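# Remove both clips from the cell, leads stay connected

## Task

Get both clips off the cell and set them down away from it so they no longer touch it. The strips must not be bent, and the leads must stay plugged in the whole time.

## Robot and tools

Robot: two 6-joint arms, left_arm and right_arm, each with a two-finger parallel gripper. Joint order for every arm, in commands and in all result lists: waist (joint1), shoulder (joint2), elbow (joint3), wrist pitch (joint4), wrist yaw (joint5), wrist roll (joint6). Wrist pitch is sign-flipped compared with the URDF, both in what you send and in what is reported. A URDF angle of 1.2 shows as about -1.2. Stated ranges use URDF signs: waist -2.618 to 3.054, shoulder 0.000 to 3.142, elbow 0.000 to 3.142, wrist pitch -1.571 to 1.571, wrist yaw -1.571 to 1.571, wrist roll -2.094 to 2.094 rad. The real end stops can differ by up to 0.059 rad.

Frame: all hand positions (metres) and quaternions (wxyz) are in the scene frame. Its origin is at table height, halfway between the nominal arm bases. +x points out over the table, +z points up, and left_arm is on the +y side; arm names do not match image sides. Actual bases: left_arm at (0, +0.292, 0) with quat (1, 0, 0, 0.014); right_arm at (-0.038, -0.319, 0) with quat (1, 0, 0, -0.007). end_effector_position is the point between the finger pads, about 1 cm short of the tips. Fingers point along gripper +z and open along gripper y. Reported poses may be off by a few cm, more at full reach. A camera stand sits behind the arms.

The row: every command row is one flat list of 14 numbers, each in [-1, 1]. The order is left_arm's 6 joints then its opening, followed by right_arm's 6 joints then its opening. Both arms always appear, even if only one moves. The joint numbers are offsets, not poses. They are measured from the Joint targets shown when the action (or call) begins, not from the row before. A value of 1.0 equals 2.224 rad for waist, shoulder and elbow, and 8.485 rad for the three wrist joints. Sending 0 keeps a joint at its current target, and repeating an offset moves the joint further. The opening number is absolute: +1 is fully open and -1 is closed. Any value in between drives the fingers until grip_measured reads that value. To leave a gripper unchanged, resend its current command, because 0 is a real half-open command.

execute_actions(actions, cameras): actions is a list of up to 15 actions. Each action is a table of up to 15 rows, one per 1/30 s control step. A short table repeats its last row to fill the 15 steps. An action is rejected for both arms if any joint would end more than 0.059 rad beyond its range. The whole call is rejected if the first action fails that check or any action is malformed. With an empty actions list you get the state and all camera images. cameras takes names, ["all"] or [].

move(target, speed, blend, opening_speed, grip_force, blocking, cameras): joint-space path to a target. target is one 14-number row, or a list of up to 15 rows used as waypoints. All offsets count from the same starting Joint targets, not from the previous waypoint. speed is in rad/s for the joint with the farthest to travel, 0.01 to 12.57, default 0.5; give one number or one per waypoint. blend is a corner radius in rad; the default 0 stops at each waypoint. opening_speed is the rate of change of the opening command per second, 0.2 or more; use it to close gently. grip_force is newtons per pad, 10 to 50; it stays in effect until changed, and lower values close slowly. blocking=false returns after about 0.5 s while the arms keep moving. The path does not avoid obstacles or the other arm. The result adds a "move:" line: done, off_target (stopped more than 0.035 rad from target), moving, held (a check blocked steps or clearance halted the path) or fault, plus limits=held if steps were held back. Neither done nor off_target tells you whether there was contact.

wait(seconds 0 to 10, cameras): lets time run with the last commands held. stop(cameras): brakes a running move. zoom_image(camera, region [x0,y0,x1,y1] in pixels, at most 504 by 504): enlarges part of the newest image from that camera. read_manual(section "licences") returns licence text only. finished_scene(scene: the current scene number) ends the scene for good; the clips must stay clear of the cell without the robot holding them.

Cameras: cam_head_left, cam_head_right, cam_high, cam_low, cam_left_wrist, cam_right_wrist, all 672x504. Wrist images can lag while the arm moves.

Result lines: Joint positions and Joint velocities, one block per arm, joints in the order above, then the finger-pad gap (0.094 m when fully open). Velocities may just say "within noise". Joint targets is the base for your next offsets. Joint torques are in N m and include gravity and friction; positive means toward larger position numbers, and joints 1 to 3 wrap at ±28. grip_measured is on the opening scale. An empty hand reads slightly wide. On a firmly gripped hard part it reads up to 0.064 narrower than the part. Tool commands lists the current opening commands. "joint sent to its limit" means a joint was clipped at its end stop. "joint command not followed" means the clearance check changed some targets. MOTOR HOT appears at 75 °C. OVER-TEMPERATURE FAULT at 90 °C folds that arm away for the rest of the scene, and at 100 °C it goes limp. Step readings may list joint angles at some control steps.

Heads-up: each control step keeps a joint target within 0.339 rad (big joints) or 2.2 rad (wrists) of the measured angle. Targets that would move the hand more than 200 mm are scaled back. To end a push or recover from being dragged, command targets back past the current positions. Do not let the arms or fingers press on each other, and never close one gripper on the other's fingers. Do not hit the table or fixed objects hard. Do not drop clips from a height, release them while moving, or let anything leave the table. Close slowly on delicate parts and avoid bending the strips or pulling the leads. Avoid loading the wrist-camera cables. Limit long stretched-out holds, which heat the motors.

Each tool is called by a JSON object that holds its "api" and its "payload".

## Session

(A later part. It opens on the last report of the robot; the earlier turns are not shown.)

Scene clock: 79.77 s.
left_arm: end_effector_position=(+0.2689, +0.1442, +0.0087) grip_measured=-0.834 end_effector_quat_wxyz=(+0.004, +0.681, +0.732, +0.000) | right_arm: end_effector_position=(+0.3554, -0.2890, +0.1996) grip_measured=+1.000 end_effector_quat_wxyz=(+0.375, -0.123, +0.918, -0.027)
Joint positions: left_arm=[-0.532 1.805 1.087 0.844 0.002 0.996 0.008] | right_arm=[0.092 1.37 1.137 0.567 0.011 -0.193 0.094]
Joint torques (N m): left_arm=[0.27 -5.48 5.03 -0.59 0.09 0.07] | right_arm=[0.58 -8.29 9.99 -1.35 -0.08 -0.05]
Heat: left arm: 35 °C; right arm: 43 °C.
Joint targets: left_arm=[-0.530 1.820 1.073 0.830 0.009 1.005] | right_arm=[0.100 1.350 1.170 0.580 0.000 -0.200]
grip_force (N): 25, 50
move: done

{"api": "move", "payload": {"target": [[0,0,0.0018,0.0003,0,0,-0.3,0,0,0,0,0,0,1],[0,0,0.0155,0,0,0,-0.3,0,0,0,0,0,0,1],[0,0,0.135,0.034,0,0,-0.3,0,0,0,0,0,0,1],[0.2383,-0.2158,0.102,-0.0153,0,-0.0595,-0.3,0,0,0,0,0,0,1]], "speed": [0.1,0.2,0.4,0.8], "opening_speed": 0.4, "blend": [0,0,0.05,0], "grip_force": [50,50], "cameras": ["cam_low","cam_head_left","cam_right_wrist"]}}

{"api": "zoom_image", "payload": {"camera": "cam_low", "region": [440, 100, 600, 300]}}

Scene clock: 88.03 s.
left_arm: end_effector_position=(+0.3910, +0.3037, +0.2534) grip_measured=-0.302 end_effector_quat_wxyz=(+0.380, +0.220, +0.892, +0.105) | right_arm: end_effector_position=(+0.3554, -0.2890, +0.1996) grip_measured=+1.000 end_effector_quat_wxyz=(+0.375, -0.123, +0.918, -0.027)
Joint positions: left_arm=[-0.001 1.352 1.31 0.718 0.001 0.512 0.033] | right_arm=[0.092 1.37 1.137 0.567 0.011 -0.193 0.094]
Joint torques (N m): left_arm=[0.02 -5.11 7.23 -2.19 0.09 -0.16] | right_arm=[0.7 -8.24 9.95 -1.36 -0.08 -0.08]
Heat: left arm: 35 °C; right arm: 43 °C.
Joint targets: left_arm=[0.000 1.340 1.300 0.700 0.009 0.501] | right_arm=[0.100 1.350 1.170 0.580 0.000 -0.200]
move: done
camera_calibration:
cam_right_wrist: T_world_to_cam=[[0.216228, -0.963883, 0.155486, -0.389704], [-0.904389, -0.25774, -0.340074, 0.353449], [0.367867, -0.0670859, -0.927455, 0.124361], [0, 0, 0, 1]] pos_world=[0.358172, -0.276188, 0.296132]
Images, in order (width x height): cam_head_left 672x504, cam_low 672x504, cam_right_wrist 672x504.

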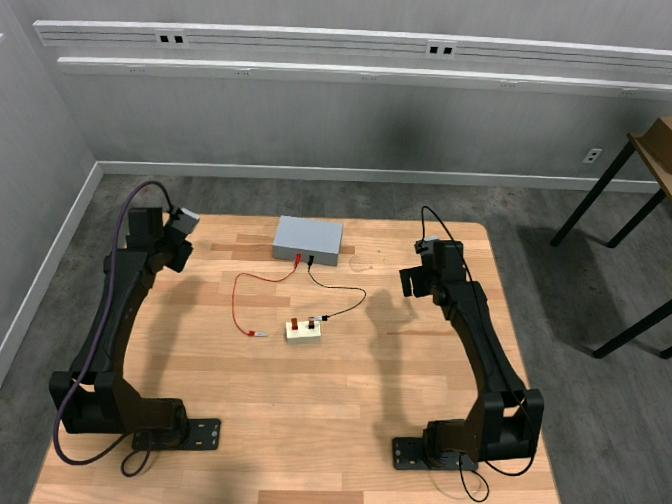

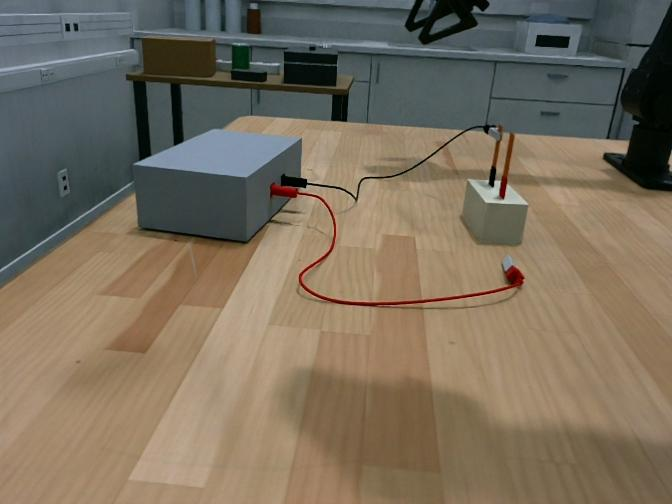

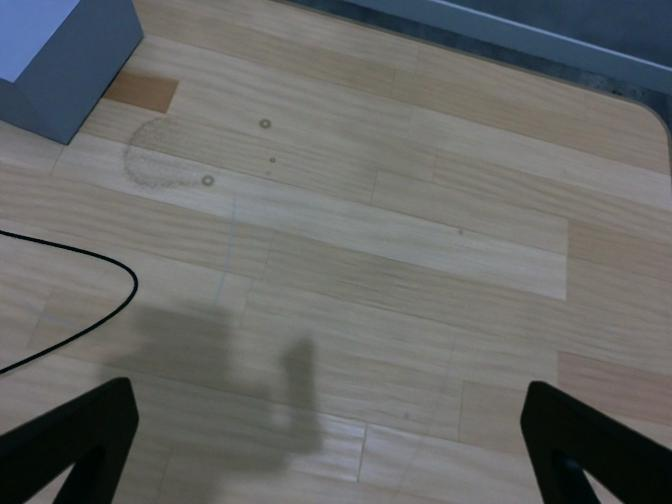

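Scaled by 2.520 from the camera's 672x504 image, which has a finer 960x720 frame.

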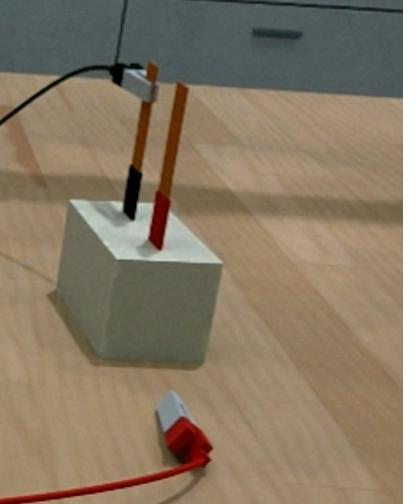

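{"api": "move", "payload": {"target": [0,0,0,0,0,0,-0.3,0.2442,0.2878,0.3332,0.1067,0,-0.0973,1], "speed": 0.7, "cameras": ["cam_right_wrist","cam_low"]}}

{"api": "zoom_image", "payload": {"camera": "cam_right_wrist", "region": [200, 0, 450, 250]}}

Scene clock: 96.60 s.
left_arm: end_effector_position=(+0.3910, +0.3037, +0.2534) grip_measured=-0.302 end_effector_quat_wxyz=(+0.380, +0.220, +0.892, +0.105) | right_arm: end_effector_position=(+0.2657, -0.0975, +0.1450) grip_measured=+1.000 end_effector_quat_wxyz=(+0.000, +0.734, -0.679, +0.004)
Joint positions: left_arm=[-0.001 1.352 1.31 0.718 0.001 0.512 0.033] | right_arm=[0.645 1.981 1.88 1.467 0.008 -1.017 0.094]
Joint torques (N m): left_arm=[0.09 -5.11 7.25 -2.16 0.09 -0.15] | right_arm=[-0.18 -11.1 8.54 -0.1 -0.04 -0.05]
Heat: left arm: 37 °C; right arm: 43 °C.
Joint targets: left_arm=[0.000 1.340 1.300 0.700 0.009 0.501] | right_arm=[0.643 1.990 1.911 1.485 0.000 -1.025]
move: done
camera_calibration:
cam_right_wrist: T_world_to_cam=[[0.99542, 0.0951574, 0.00912209, -0.259824], [0.0834616, -0.911649, 0.402405, -0.130722], [0.046608, -0.399801, -0.915416, 0.170671], [0, 0, 0, 1]] pos_world=[0.26159, -0.026214, 0.211209]
Images, in order (width x height): cam_low 672x504, cam_right_wrist 672x504.

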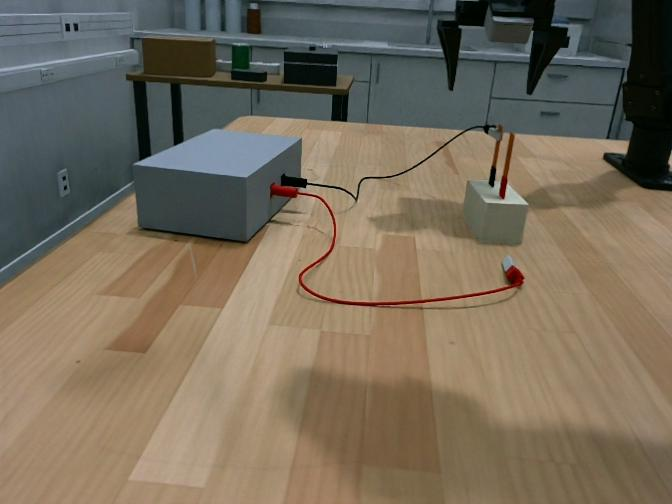

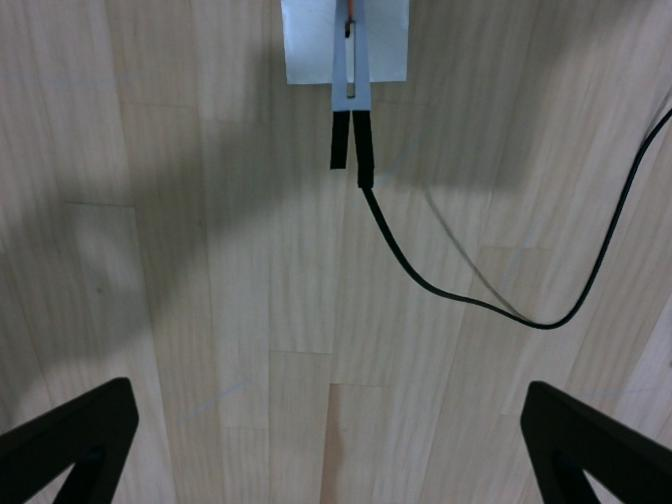

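Scaled by 2.016 from the camera's 672x504 image, which has a finer 960x720 frame.

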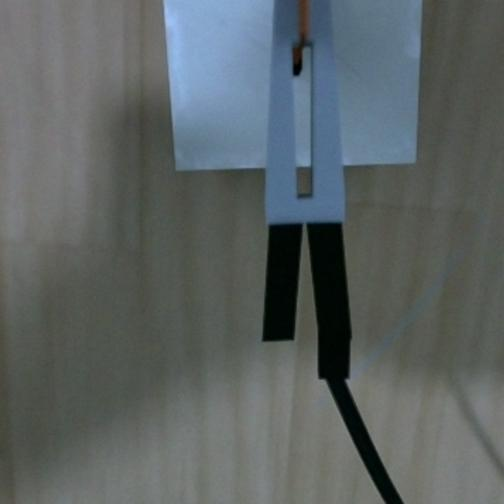

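{"api": "move", "payload": {"target": [0,0,0,0,0,0,-0.3,0.0418,0.0598,0.0715,0.0029,0,0.0106,1], "speed": 0.3, "cameras": ["cam_right_wrist","cam_low"]}}

{"api": "zoom_image", "payload": {"camera": "cam_right_wrist", "region": [240, 100, 440, 400]}}

Scene clock: 104.43 s.
left_arm: end_effector_position=(+0.3910, +0.3037, +0.2534) grip_measured=-0.302 end_effector_quat_wxyz=(+0.380, +0.220, +0.892, +0.105) | right_arm: end_effector_position=(+0.2679, -0.0517, +0.1369) grip_measured=+1.000 end_effector_quat_wxyz=(-0.003, +0.739, -0.674, +0.004)
Joint positions: left_arm=[-0.001 1.352 1.31 0.718 0.001 0.512 0.033] | right_arm=[0.734 2.11 2.039 1.492 0.008 -0.944 0.094]
Joint torques (N m): left_arm=[0.09 -5.09 7.21 -2.18 0.09 -0.12] | right_arm=[0.16 -11.96 8.58 -0.09 -0.04 0.07]
Heat: left arm: 38 °C; right arm: 42 °C.
Joint targets: left_arm=[0.000 1.340 1.300 0.700 0.009 0.501] | right_arm=[0.736 2.123 2.070 1.510 0.000 -0.936]
move: done
camera_calibration:
cam_right_wrist: T_world_to_cam=[[0.993851, 0.109887, 0.0135859, -0.265681], [0.0953581, -0.911825, 0.399352, -0.0886546], [0.0562714, -0.395601, -0.916697, 0.179333], [0, 0, 0, 1]] pos_world=[0.26241, 0.0193016, 0.203408]
Images, in order (width x height): cam_low 672x504, cam_right_wrist 672x504.

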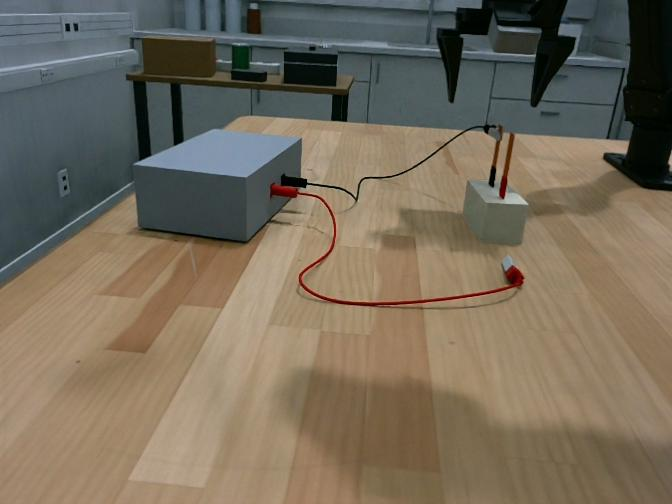

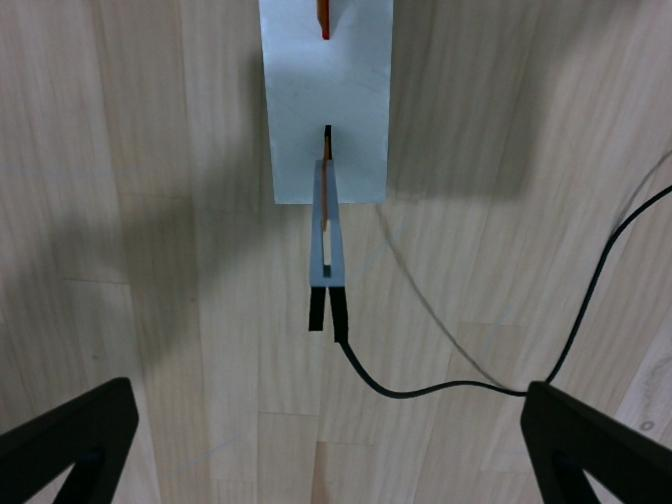

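Scaled by 1.680 from the camera's 672x504 image, which has a finer 960x720 frame.

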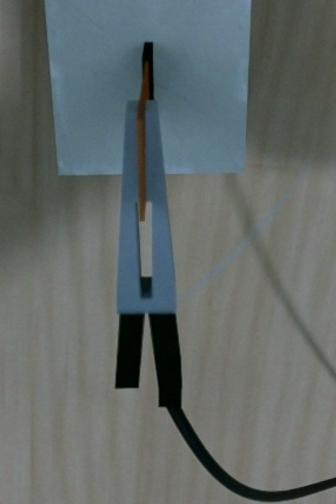

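{"api": "move", "payload": {"target": [0,0,0,0,0,0,-0.3,0.0049,0.0036,-0.0742,-0.0181,0,0.0009,1], "speed": 0.2, "cameras": ["cam_right_wrist","cam_low"]}}

{"api": "zoom_image", "payload": {"camera": "cam_right_wrist", "region": [240, 200, 440, 500]}}

{"api": "zoom_image", "payload": {"camera": "cam_low", "region": [440, 90, 560, 210]}}

Scene clock: 114.43 s.
left_arm: end_effector_position=(+0.3910, +0.3037, +0.2534) grip_measured=-0.302 end_effector_quat_wxyz=(+0.380, +0.220, +0.892, +0.105) | right_arm: end_effector_position=(+0.2696, -0.0487, +0.1038) grip_measured=+1.000 end_effector_quat_wxyz=(+0.001, +0.737, -0.676, +0.004)
Joint positions: left_arm=[-0.001 1.352 1.31 0.718 0.001 0.512 0.033] | right_arm=[0.736 2.119 1.92 1.373 0.008 -0.936 0.094]
Joint torques (N m): left_arm=[0.03 -5 7.27 -2.18 0.1 -0.13] | right_arm=[0.98 -12.26 4.46 -0.44 -0.06 0.06]
Heat: left arm: 39 °C; right arm: 42 °C.
Joint targets: left_arm=[0.000 1.340 1.300 0.700 0.009 0.501] | right_arm=[0.747 2.131 1.905 1.356 0.000 -0.928]
move: done
camera_calibration:
cam_right_wrist: T_world_to_cam=[[0.994476, 0.104724, 0.0070747, -0.267008], [0.0929824, -0.910232, 0.403524, -0.0726668], [0.0486984, -0.400637, -0.914942, 0.1517], [0, 0, 0, 1]] pos_world=[0.264902, 0.0225953, 0.170009]
Images, in order (width x height): cam_low 672x504, cam_right_wrist 672x504.

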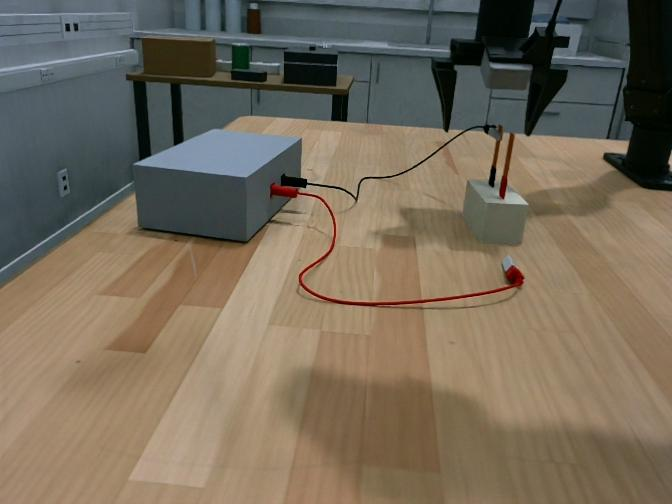

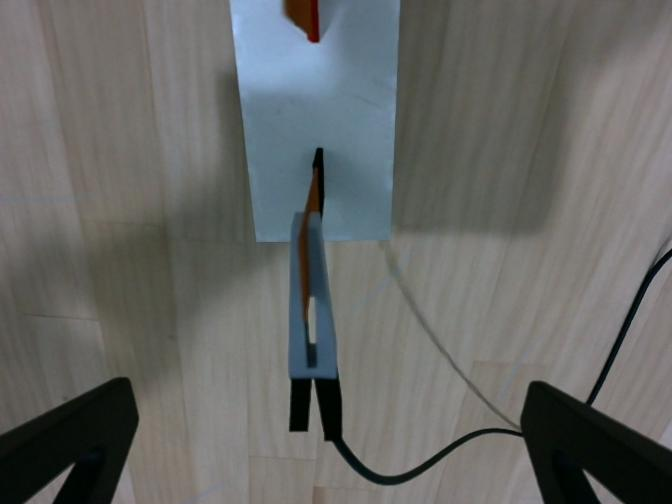

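Scaled by 1.680 from the camera's 672x504 image, which has a finer 960x720 frame.

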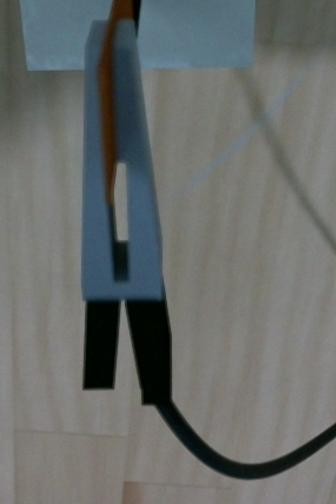

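Scaled by 4.200 from the camera's 672x504 image, which has a finer 960x720 frame.

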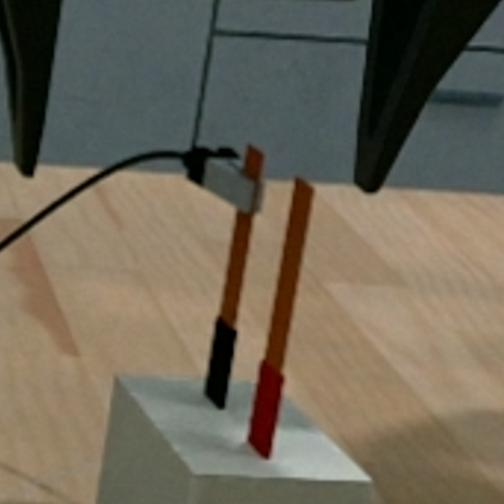

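{"api": "move", "payload": {"target": [0,0,0,0,0,0,-0.3,0.0052,0,-0.0085,-0.0019,0,0,0], "speed": 0.1, "opening_speed": 1.0, "cameras": ["cam_right_wrist","cam_low"]}}

{"api": "zoom_image", "payload": {"camera": "cam_right_wrist", "region": [240, 200, 440, 500]}}

{"api": "zoom_image", "payload": {"camera": "cam_low", "region": [440, 90, 560, 210]}}

Scene clock: 124.37 s.
left_arm: end_effector_position=(+0.3910, +0.3037, +0.2534) grip_measured=-0.302 end_effector_quat_wxyz=(+0.380, +0.220, +0.892, +0.105) | right_arm: end_effector_position=(+0.2654, -0.0443, +0.0994) grip_measured=+0.002 end_effector_quat_wxyz=(+0.001, +0.742, -0.670, +0.004)
Joint positions: left_arm=[-0.001 1.352 1.31 0.718 0.001 0.512 0.033] | right_arm=[0.751 2.119 1.902 1.356 0.008 -0.935 0.047]
Joint torques (N m): left_arm=[0.01 -5.09 7.21 -2.17 0.07 -0.12] | right_arm=[0.59 -12.15 4.38 -0.45 -0.03 0.1]
Heat: left arm: 39 °C; right arm: 41 °C.
Joint targets: left_arm=[0.000 1.340 1.300 0.700 0.009 0.501] | right_arm=[0.758 2.131 1.886 1.340 0.000 -0.928]
move: done
camera_calibration:
cam_right_wrist: T_world_to_cam=[[0.992868, 0.119059, 0.0061869, -0.262208], [0.10642, -0.908467, 0.404181, -0.0700081], [0.053742, -0.40064, -0.914658, 0.148242], [0, 0, 0, 1]] pos_world=[0.259821, 0.0270097, 0.165509]
Images, in order (width x height): cam_low 672x504, cam_right_wrist 672x504.

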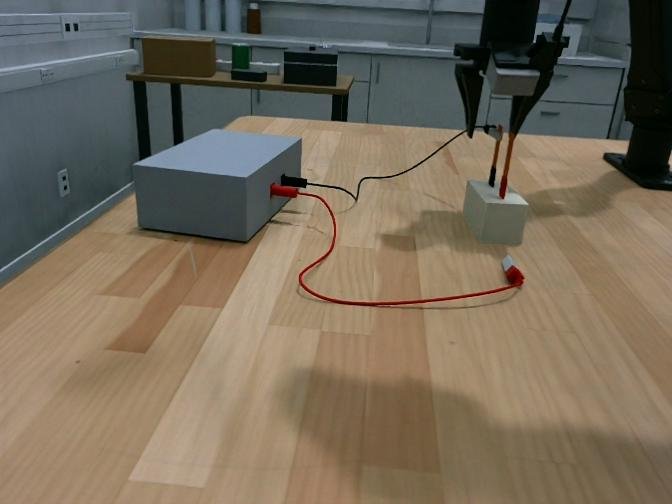

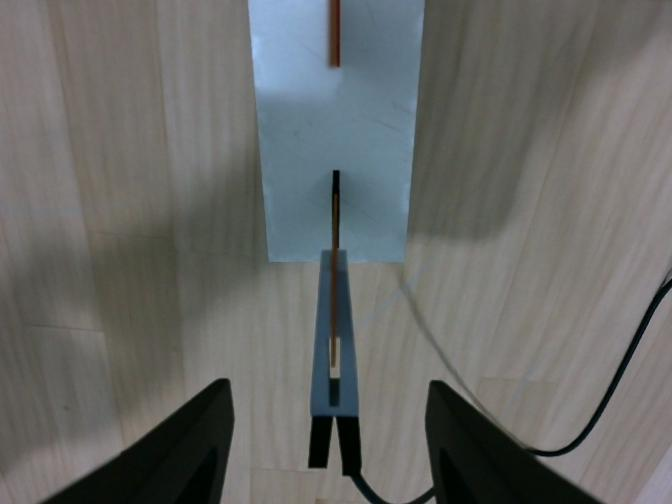

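Scaled by 1.680 from the camera's 672x504 image, which has a finer 960x720 frame.

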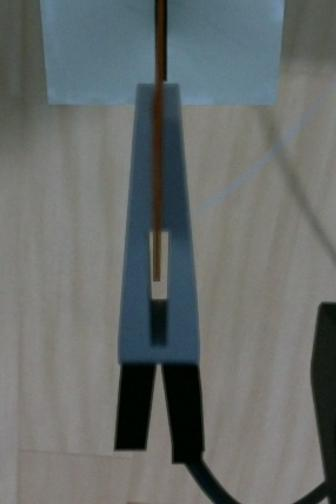

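Scaled by 4.200 from the camera's 672x504 image, which has a finer 960x720 frame.

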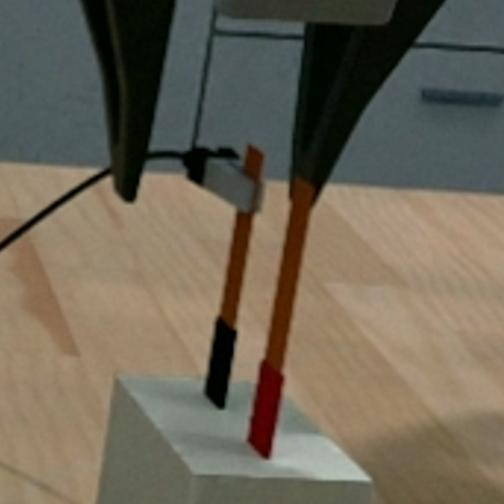

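{"api": "move", "payload": {"target": [0,0,0,0,0,0,-0.3,-0.0081,0,-0.0010,0,0,0,-0.5], "speed": 0.1, "opening_speed": 0.8, "cameras": ["cam_right_wrist","cam_low"]}}

{"api": "zoom_image", "payload": {"camera": "cam_right_wrist", "region": [240, 300, 440, 500]}}

{"api": "zoom_image", "payload": {"camera": "cam_low", "region": [440, 90, 560, 210]}}

Scene clock: 130.67 s.
left_arm: end_effector_position=(+0.3910, +0.3037, +0.2534) grip_measured=-0.302 end_effector_quat_wxyz=(+0.380, +0.220, +0.892, +0.105) | right_arm: end_effector_position=(+0.2655, -0.0442, +0.0994) grip_measured=-0.498 end_effector_quat_wxyz=(+0.001, +0.742, -0.670, +0.004)
Joint positions: left_arm=[-0.001 1.352 1.31 0.718 0.001 0.512 0.033] | right_arm=[0.751 2.119 1.902 1.356 0.008 -0.935 0.024]
Joint torques (N m): left_arm=[0.1 -5.14 7.17 -2.18 0.11 -0.13] | right_arm=[-1.07 -12.16 4.27 -0.43 -0.03 0.1]
Heat: left arm: 40 °C; right arm: 41 °C.
Joint targets: left_arm=[0.000 1.340 1.300 0.700 0.009 0.501] | right_arm=[0.740 2.131 1.884 1.340 0.000 -0.928]
move: done
camera_calibration:
cam_right_wrist: T_world_to_cam=[[0.992867, 0.119053, 0.00644624, -0.262262], [0.106325, -0.908597, 0.403915, -0.0698451], [0.0539441, -0.400348, -0.914774, 0.14824], [0, 0, 0, 1]] pos_world=[0.259821, 0.0271098, 0.165509]
Images, in order (width x height): cam_low 672x504, cam_right_wrist 672x504.

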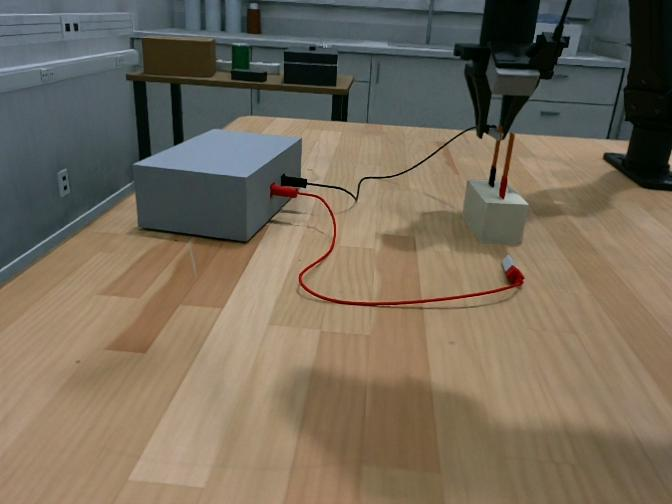

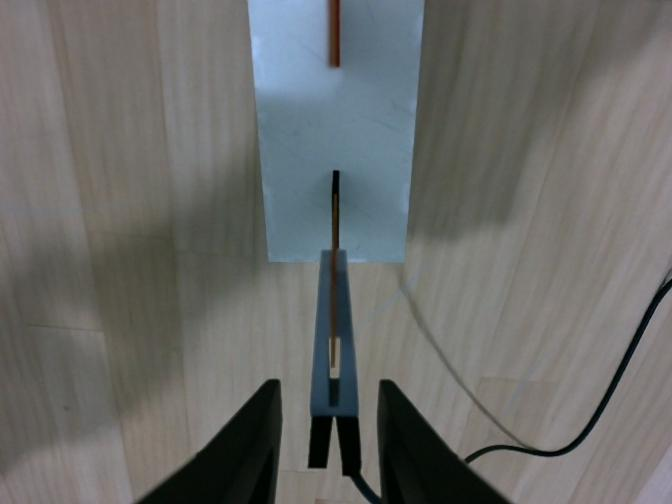

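Scaled by 2.520 from the camera's 672x504 image, which has a finer 960x720 frame.

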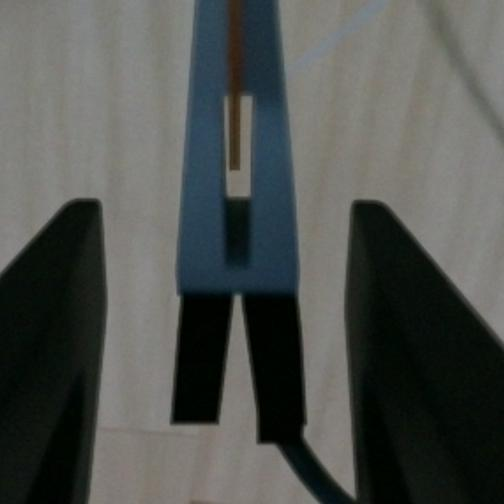

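Scaled by 4.200 from the camera's 672x504 image, which has a finer 960x720 frame.

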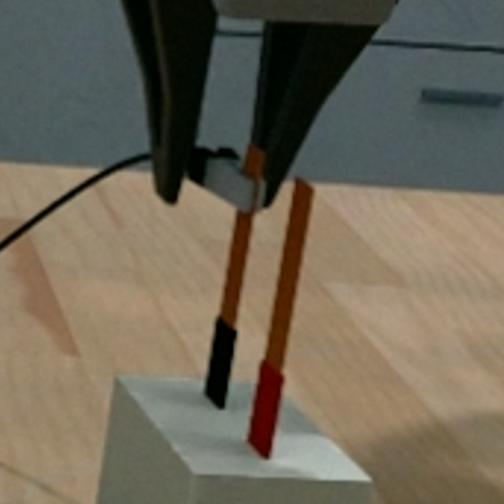

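{"api": "move", "payload": {"target": [0,0,0,0,0,0,-0.3,-0.0022,0,-0.0007,0,0,0,-0.5], "speed": 0.1, "cameras": ["cam_right_wrist"]}}

{"api": "zoom_image", "payload": {"camera": "cam_right_wrist", "region": [240, 300, 440, 500]}}

Scene clock: 134.03 s.
left_arm: end_effector_position=(+0.3910, +0.3037, +0.2534) grip_measured=-0.302 end_effector_quat_wxyz=(+0.380, +0.220, +0.892, +0.105) | right_arm: end_effector_position=(+0.2676, -0.0465, +0.0994) grip_measured=-0.498 end_effector_quat_wxyz=(+0.001, +0.739, -0.673, +0.004)
Joint positions: left_arm=[-0.001 1.352 1.31 0.718 0.001 0.512 0.033] | right_arm=[0.743 2.119 1.902 1.356 0.008 -0.935 0.024]
Joint torques (N m): left_arm=[0.09 -5.05 7.27 -2.17 0.12 -0.14] | right_arm=[-0.76 -12.22 4.05 -0.43 0 0.07]
Heat: left arm: 40 °C; right arm: 41 °C.
Joint targets: left_arm=[0.000 1.340 1.300 0.700 0.009 0.501] | right_arm=[0.736 2.131 1.883 1.340 0.000 -0.928]
move: done
camera_calibration:
cam_right_wrist: T_world_to_cam=[[0.993744, 0.111497, 0.00646989, -0.264705], [0.0993991, -0.909359, 0.403962, -0.0703987], [0.050924, -0.400792, -0.914753, 0.147972], [0, 0, 0, 1]] pos_world=[0.262511, 0.024802, 0.165509]
Images, in order (width x height): cam_right_wrist 672x504.

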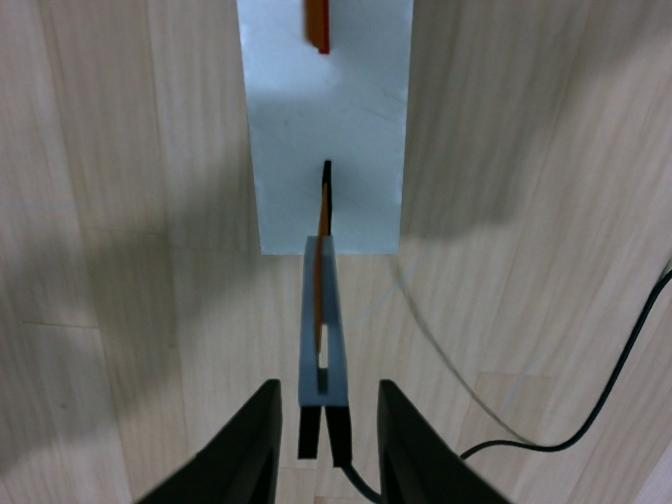

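Scaled by 2.520 from the camera's 672x504 image, which has a finer 960x720 frame.

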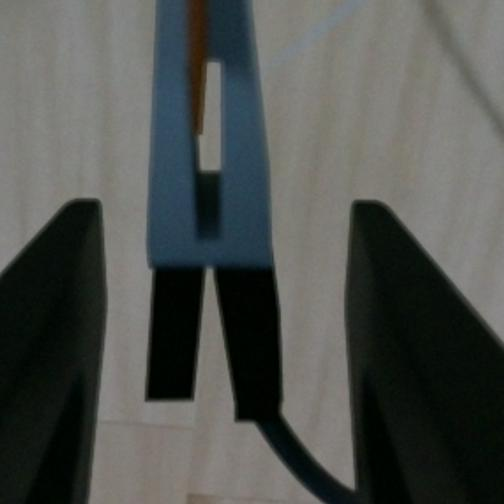

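{"api": "move", "payload": {"target": [0,0,0,0,0,0,-0.3,0,0,-0.0016,0,0,0,-0.5], "speed": 0.1, "cameras": ["cam_right_wrist"]}}

{"api": "zoom_image", "payload": {"camera": "cam_right_wrist", "region": [240, 300, 440, 500]}}

Scene clock: 139.20 s.
left_arm: end_effector_position=(+0.3910, +0.3037, +0.2534) grip_measured=-0.302 end_effector_quat_wxyz=(+0.380, +0.220, +0.892, +0.105) | right_arm: end_effector_position=(+0.2664, -0.0476, +0.0976) grip_measured=-0.498 end_effector_quat_wxyz=(+0.004, +0.739, -0.673, +0.004)
Joint positions: left_arm=[-0.001 1.352 1.31 0.718 0.001 0.512 0.033] | right_arm=[0.743 2.119 1.895 1.355 0.008 -0.935 0.024]
Joint torques (N m): left_arm=[-0.05 -5.08 7.27 -2.19 0.1 -0.13] | right_arm=[-0.7 -12.22 4.42 -0.41 -0.03 0.08]
Heat: left arm: 40 °C; right arm: 40 °C.
Joint targets: left_arm=[0.000 1.340 1.300 0.700 0.009 0.501] | right_arm=[0.736 2.131 1.879 1.340 0.000 -0.928]
move: done
camera_calibration:
cam_right_wrist: T_world_to_cam=[[0.993763, 0.111506, 0.00118784, -0.262849], [0.101353, -0.907616, 0.407383, -0.0713014], [0.0465039, -0.404722, -0.913257, 0.146783], [0, 0, 0, 1]] pos_world=[0.26161, 0.0240012, 0.163409]
Images, in order (width x height): cam_right_wrist 672x504.

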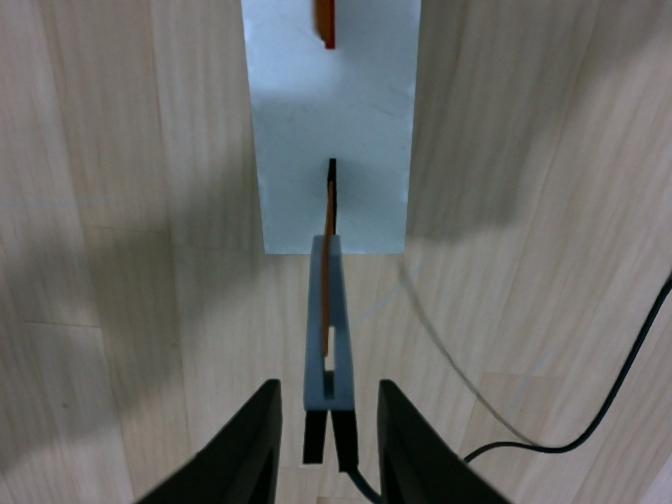

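Scaled by 2.520 from the camera's 672x504 image, which has a finer 960x720 frame.

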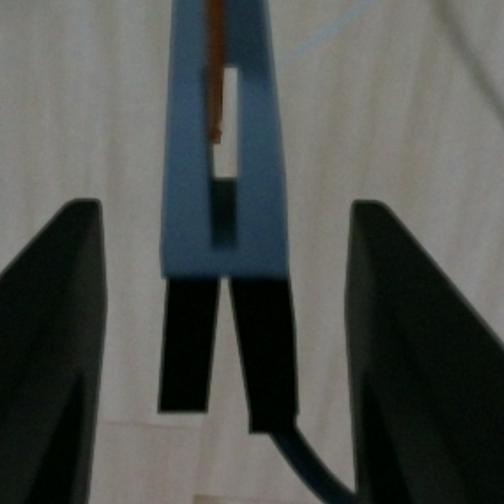

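{"api": "move", "payload": {"target": [0,0,0,0,0,0,-0.3,0,0,0,0,0,0,-0.75], "opening_speed": 0.3, "grip_force": [50,25], "cameras": ["cam_right_wrist"]}}

{"api": "zoom_image", "payload": {"camera": "cam_right_wrist", "region": [240, 200, 440, 500]}}

Scene clock: 142.37 s.
left_arm: end_effector_position=(+0.3910, +0.3037, +0.2534) grip_measured=-0.302 end_effector_quat_wxyz=(+0.380, +0.220, +0.892, +0.105) | right_arm: end_effector_position=(+0.2664, -0.0476, +0.0976) grip_measured=-0.747 end_effector_quat_wxyz=(+0.004, +0.739, -0.673, +0.004)
Joint positions: left_arm=[-0.001 1.352 1.31 0.718 0.001 0.512 0.033] | right_arm=[0.743 2.119 1.895 1.355 0.008 -0.935 0.012]
Joint torques (N m): left_arm=[0.08 -5.11 7.25 -2.18 0.1 -0.14] | right_arm=[-0.72 -12.29 4.41 -0.4 -0.05 0.09]
Heat: left arm: 40 °C; right arm: 40 °C.
Joint targets: left_arm=[0.000 1.340 1.300 0.700 0.009 0.501] | right_arm=[0.736 2.131 1.879 1.340 0.000 -0.928]
grip_force (N): 50, 25
move: done
camera_calibration:
cam_right_wrist: T_world_to_cam=[[0.993763, 0.111506, 0.00118784, -0.262849], [0.101353, -0.907616, 0.407383, -0.0713014], [0.0465039, -0.404722, -0.913257, 0.146783], [0, 0, 0, 1]] pos_world=[0.26161, 0.0240012, 0.163409]
Images, in order (width x height): cam_right_wrist 672x504.

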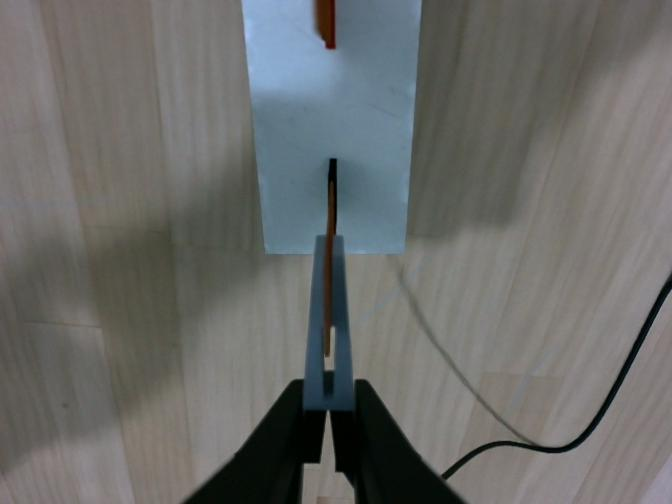

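Scaled by 1.680 from the camera's 672x504 image, which has a finer 960x720 frame.

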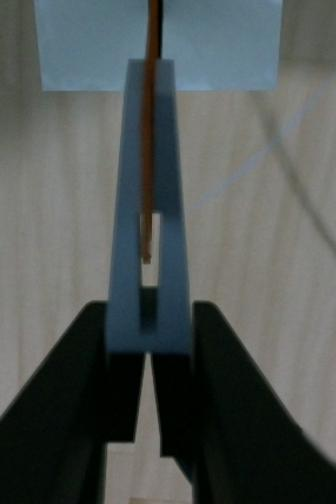

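{"api": "move", "payload": {"target": [0,0,0,0,0,0,-0.3,0,0,0,0,0,0,-0.86], "opening_speed": 0.2, "cameras": ["cam_right_wrist"]}}

{"api": "zoom_image", "payload": {"camera": "cam_right_wrist", "region": [240, 200, 440, 500]}}

Scene clock: 144.80 s.
left_arm: end_effector_position=(+0.3910, +0.3037, +0.2534) grip_measured=-0.302 end_effector_quat_wxyz=(+0.380, +0.220, +0.892, +0.105) | right_arm: end_effector_position=(+0.2664, -0.0476, +0.0976) grip_measured=-0.831 end_effector_quat_wxyz=(+0.004, +0.739, -0.673, +0.004)
Joint positions: left_arm=[-0.001 1.352 1.31 0.718 0.001 0.512 0.033] | right_arm=[0.743 2.119 1.895 1.355 0.008 -0.935 0.008]
Joint torques (N m): left_arm=[0.13 -5.09 7.25 -2.2 0.06 -0.13] | right_arm=[-0.8 -12.18 4.34 -0.41 -0.02 0.09]
Heat: left arm: 40 °C; right arm: 40 °C.
Joint targets: left_arm=[0.000 1.340 1.300 0.700 0.009 0.501] | right_arm=[0.736 2.131 1.879 1.340 0.000 -0.928]
grip_force (N): 50, 25
move: done
camera_calibration:
cam_right_wrist: T_world_to_cam=[[0.993763, 0.111506, 0.00118784, -0.262849], [0.101353, -0.907616, 0.407383, -0.0713014], [0.0465039, -0.404722, -0.913257, 0.146783], [0, 0, 0, 1]] pos_world=[0.26161, 0.0240012, 0.163409]
Images, in order (width x height): cam_right_wrist 672x504.

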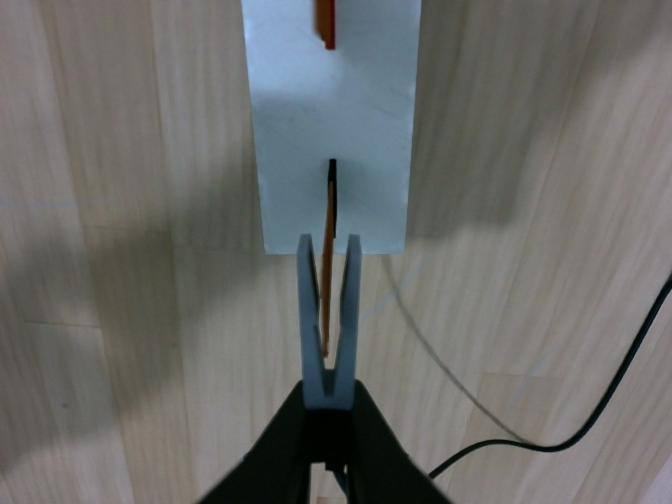

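Scaled by 1.680 from the camera's 672x504 image, which has a finer 960x720 frame.

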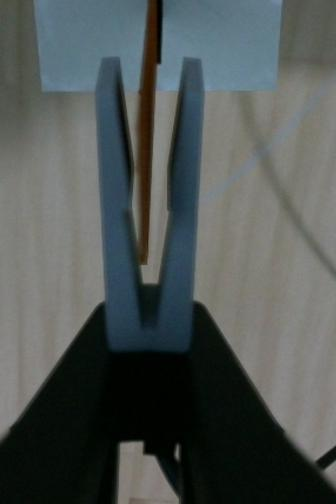

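{"api": "move", "payload": {"target": [0,0,0,0,0,0,-0.3,0,0,0.0193,0.0031,0,0,-0.86], "speed": 0.1}}

{"api": "move", "payload": {"target": [0,0,0,0,0,0,-0.3,0,0,0.0050,0.0016,0,0,-0.86], "speed": 0.1, "cameras": ["cam_right_wrist"]}}

{"api": "zoom_image", "payload": {"camera": "cam_right_wrist", "region": [240, 200, 440, 500]}}

Scene clock: 149.87 s.
left_arm: end_effector_position=(+0.3910, +0.3037, +0.2534) grip_measured=-0.302 end_effector_quat_wxyz=(+0.380, +0.220, +0.892, +0.105) | right_arm: end_effector_position=(+0.2664, -0.0476, +0.0976) grip_measured=-0.831 end_effector_quat_wxyz=(+0.004, +0.739, -0.673, +0.004)
Joint positions: left_arm=[-0.001 1.352 1.31 0.718 0.001 0.512 0.033] | right_arm=[0.743 2.119 1.895 1.355 0.008 -0.935 0.008]
Joint torques (N m): left_arm=[0.05 -5.07 7.23 -2.19 0.1 -0.13] | right_arm=[-0.75 -12.21 8.39 -0.12 -0.03 0.1]
Heat: left arm: 41 °C; right arm: 40 °C.
Joint targets: left_arm=[0.000 1.340 1.300 0.700 0.009 0.501] | right_arm=[0.736 2.131 1.922 1.366 0.000 -0.928]
grip_force (N): 50, 25
move: done

Scene clock: 150.63 s.
left_arm: end_effector_position=(+0.3910, +0.3037, +0.2534) grip_measured=-0.302 end_effector_quat_wxyz=(+0.380, +0.220, +0.892, +0.105) | right_arm: end_effector_position=(+0.2663, -0.0477, +0.0992) grip_measured=-0.831 end_effector_quat_wxyz=(+0.005, +0.739, -0.673, +0.004)
Joint positions: left_arm=[-0.001 1.352 1.31 0.718 0.001 0.512 0.033] | right_arm=[0.743 2.119 1.902 1.362 0.008 -0.935 0.008]
Joint torques (N m): left_arm=[0.05 -5.08 7.23 -2.17 0.09 -0.15] | right_arm=[-0.75 -12.26 8.65 -0.11 -0.03 0.07]
Heat: left arm: 41 °C; right arm: 40 °C.
Joint targets: left_arm=[0.000 1.340 1.300 0.700 0.009 0.501] | right_arm=[0.736 2.131 1.933 1.380 0.000 -0.928]
grip_force (N): 50, 25
move: done
camera_calibration:
cam_right_wrist: T_world_to_cam=[[0.993763, 0.111511, 0.000930636, -0.262709], [0.101448, -0.907486, 0.40765, -0.072015], [0.0463019, -0.405013, -0.913138, 0.148289], [0, 0, 0, 1]] pos_world=[0.26151, 0.0240011, 0.16501]
Images, in order (width x height): cam_right_wrist 672x504.

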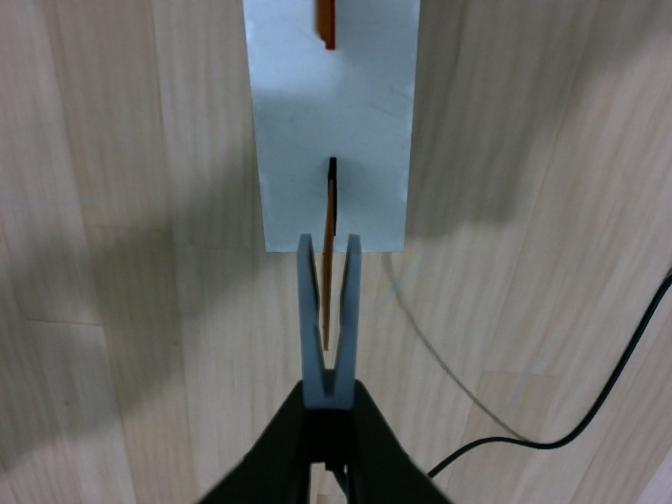

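Scaled by 1.680 from the camera's 672x504 image, which has a finer 960x720 frame.

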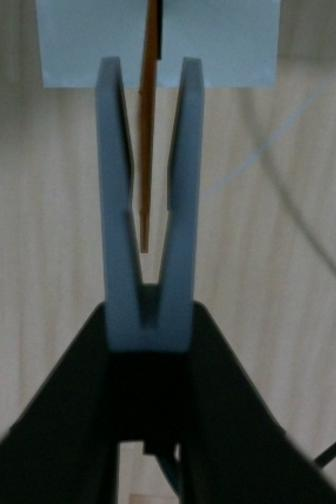

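{"api": "move", "payload": {"target": [0,0,0,0,0,0,-0.3,0,0,0.0100,0.0028,0,0,-0.86], "speed": 0.12, "cameras": ["cam_right_wrist"]}}

{"api": "move", "payload": {"target": [0,0,0,0,0,0,-0.3,0,0,0.0520,0.0137,0,0,-0.86], "speed": 0.15, "cameras": ["cam_right_wrist","cam_low"]}}

{"api": "zoom_image", "payload": {"camera": "cam_low", "region": [440, 90, 580, 210]}}

Scene clock: 154.37 s.
left_arm: end_effector_position=(+0.3910, +0.3037, +0.2534) grip_measured=-0.302 end_effector_quat_wxyz=(+0.380, +0.220, +0.892, +0.105) | right_arm: end_effector_position=(+0.2659, -0.0480, +0.1048) grip_measured=-0.831 end_effector_quat_wxyz=(+0.005, +0.739, -0.673, +0.004)
Joint positions: left_arm=[-0.001 1.352 1.31 0.718 0.001 0.512 0.033] | right_arm=[0.743 2.119 1.924 1.386 0.008 -0.935 0.008]
Joint torques (N m): left_arm=[0.09 -5.05 7.3 -2.2 0.06 -0.14] | right_arm=[-0.75 -12.16 8.59 -0.09 -0.04 0.1]
Heat: left arm: 41 °C; right arm: 40 °C.
Joint targets: left_arm=[0.000 1.340 1.300 0.700 0.009 0.501] | right_arm=[0.736 2.131 1.955 1.404 0.000 -0.928]
grip_force (N): 50, 25
move: done
camera_calibration:
cam_right_wrist: T_world_to_cam=[[0.993764, 0.111504, -0.000380249, -0.262148], [0.101934, -0.907076, 0.408439, -0.0749019], [0.0451978, -0.40593, -0.912786, 0.153504], [0, 0, 0, 1]] pos_world=[0.26121, 0.0236009, 0.17061]
Images, in order (width x height): cam_right_wrist 672x504.

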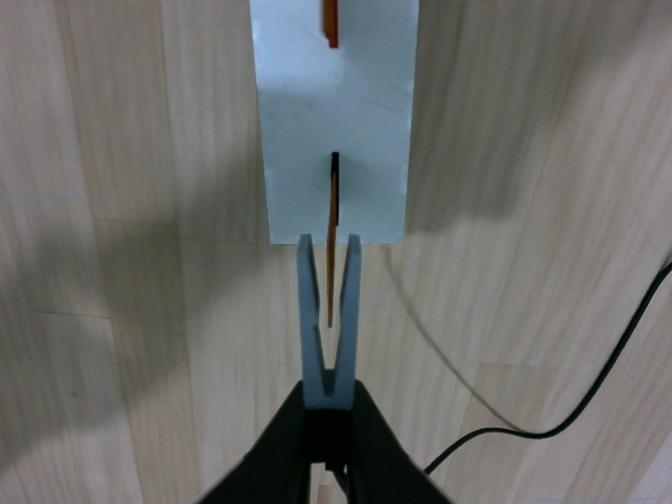

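Scene clock: 155.73 s.
left_arm: end_effector_position=(+0.3910, +0.3037, +0.2534) grip_measured=-0.302 end_effector_quat_wxyz=(+0.380, +0.220, +0.892, +0.105) | right_arm: end_effector_position=(+0.2638, -0.0500, +0.1342) grip_measured=-0.831 end_effector_quat_wxyz=(+0.005, +0.739, -0.673, +0.004)
Joint positions: left_arm=[-0.001 1.352 1.31 0.718 0.001 0.512 0.033] | right_arm=[0.743 2.119 2.041 1.502 0.008 -0.935 0.008]
Joint torques (N m): left_arm=[0.01 -5.04 7.2 -2.18 0.09 -0.12] | right_arm=[-0.83 -12 8.51 -0.1 -0.03 0.09]
Heat: left arm: 41 °C; right arm: 41 °C.
Joint targets: left_arm=[0.000 1.340 1.300 0.700 0.009 0.501] | right_arm=[0.736 2.131 2.071 1.520 0.000 -0.928]
grip_force (N): 50, 25
move: done
camera_calibration:
cam_right_wrist: T_world_to_cam=[[0.993761, 0.111534, 0.000214346, -0.259857], [0.101742, -0.907296, 0.407998, -0.0882255], [0.0457001, -0.405431, -0.912983, 0.179475], [0, 0, 0, 1]] pos_world=[0.25901, 0.0217011, 0.199909]
Images, in order (width x height): cam_low 672x504, cam_right_wrist 672x504.

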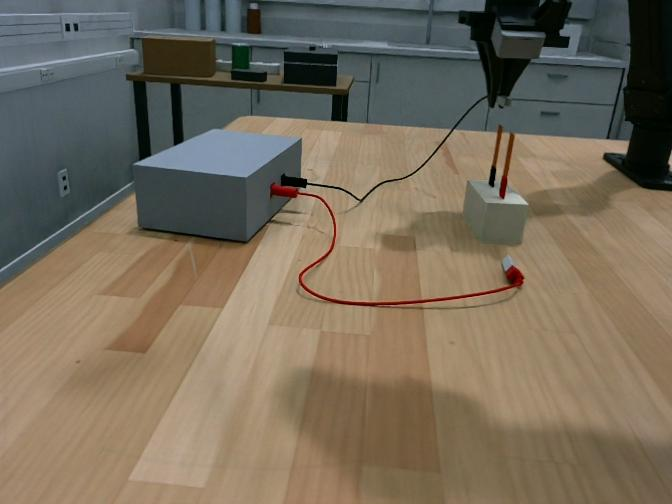

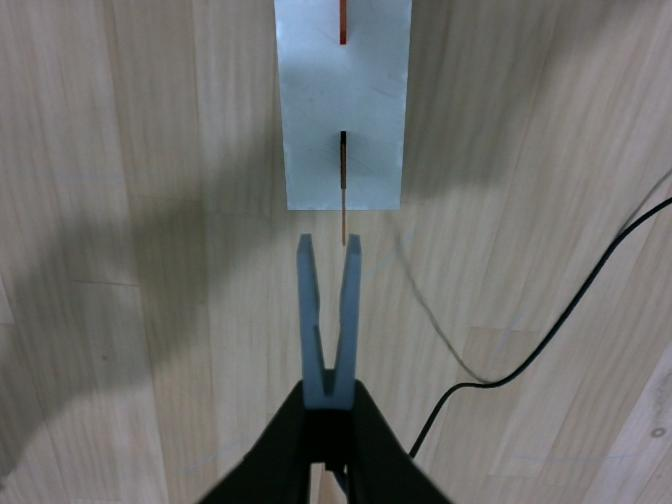

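Scaled by 3.600 from the camera's 672x504 image, which has a finer 960x720 frame.

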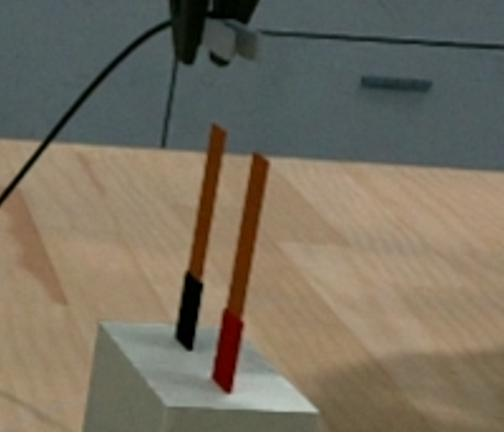

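{"api": "move", "payload": {"target": [[0,0,0,0,0,0,-0.3,-0.0989,-0.0791,-0.1924,-0.0304,0,-0.028,-0.86],[0,0,0,0,0,0,-0.3,-0.0989,-0.0522,-0.2968,-0.0647,0,-0.028,-0.86],[0,0,0,0,0,0,-0.3,-0.0989,-0.0522,-0.3139,-0.0692,0,-0.028,-0.86]], "speed": [0.35,0.35,0.08], "blend": [0.03,0,0], "cameras": ["cam_right_wrist","cam_low","cam_head_left"]}}

Scene clock: 166.30 s.
left_arm: end_effector_position=(+0.3910, +0.3037, +0.2534) grip_measured=-0.302 end_effector_quat_wxyz=(+0.380, +0.220, +0.892, +0.105) | right_arm: end_effector_position=(+0.2835, -0.1417, +0.0150) grip_measured=-0.831 end_effector_quat_wxyz=(-0.002, +0.739, -0.674, +0.005)
Joint positions: left_arm=[-0.001 1.352 1.31 0.718 0.001 0.512 0.033] | right_arm=[0.519 2.004 1.388 0.949 0.008 -1.158 0.008]
Joint torques (N m): left_arm=[0.08 -5.04 7.28 -2.16 0.09 -0.13] | right_arm=[-0.43 -10.92 4.16 -0.44 -0.05 -0.07]
Heat: left arm: 41 °C; right arm: 41 °C.
Joint targets: left_arm=[0.000 1.340 1.300 0.700 0.009 0.501] | right_arm=[0.516 2.015 1.373 0.933 0.000 -1.166]
grip_force (N): 50, 25
move: done
camera_calibration:
cam_right_wrist: T_world_to_cam=[[0.993908, 0.109577, 0.011794, -0.269738], [0.0956404, -0.910737, 0.40176, -0.123573], [0.054765, -0.398185, -0.915669, 0.0311052], [0, 0, 0, 1]] pos_world=[0.27821, -0.0705993, 0.0813099]
Images, in order (width x height): cam_head_left 672x504, cam_low 672x504, cam_right_wrist 672x504.

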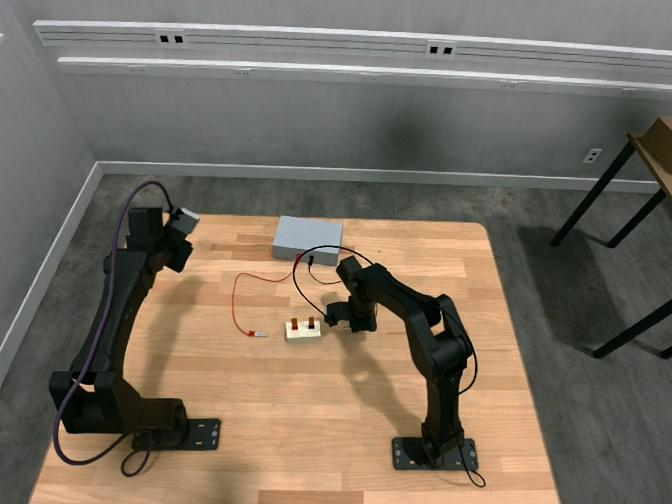

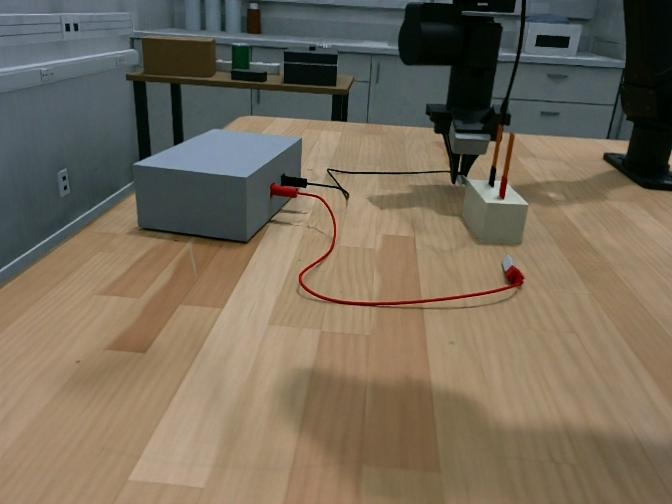

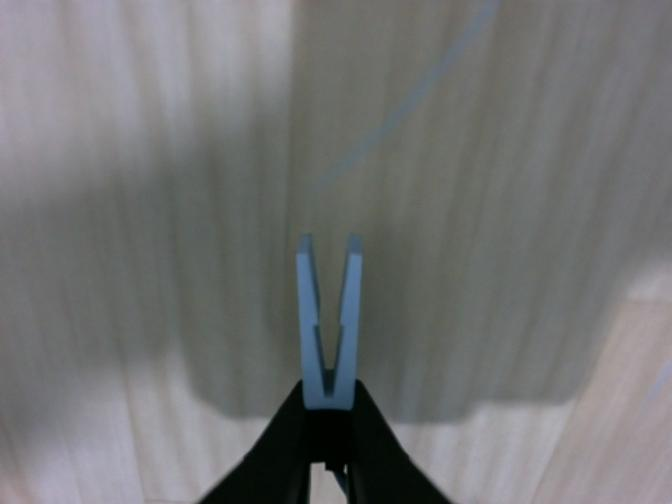

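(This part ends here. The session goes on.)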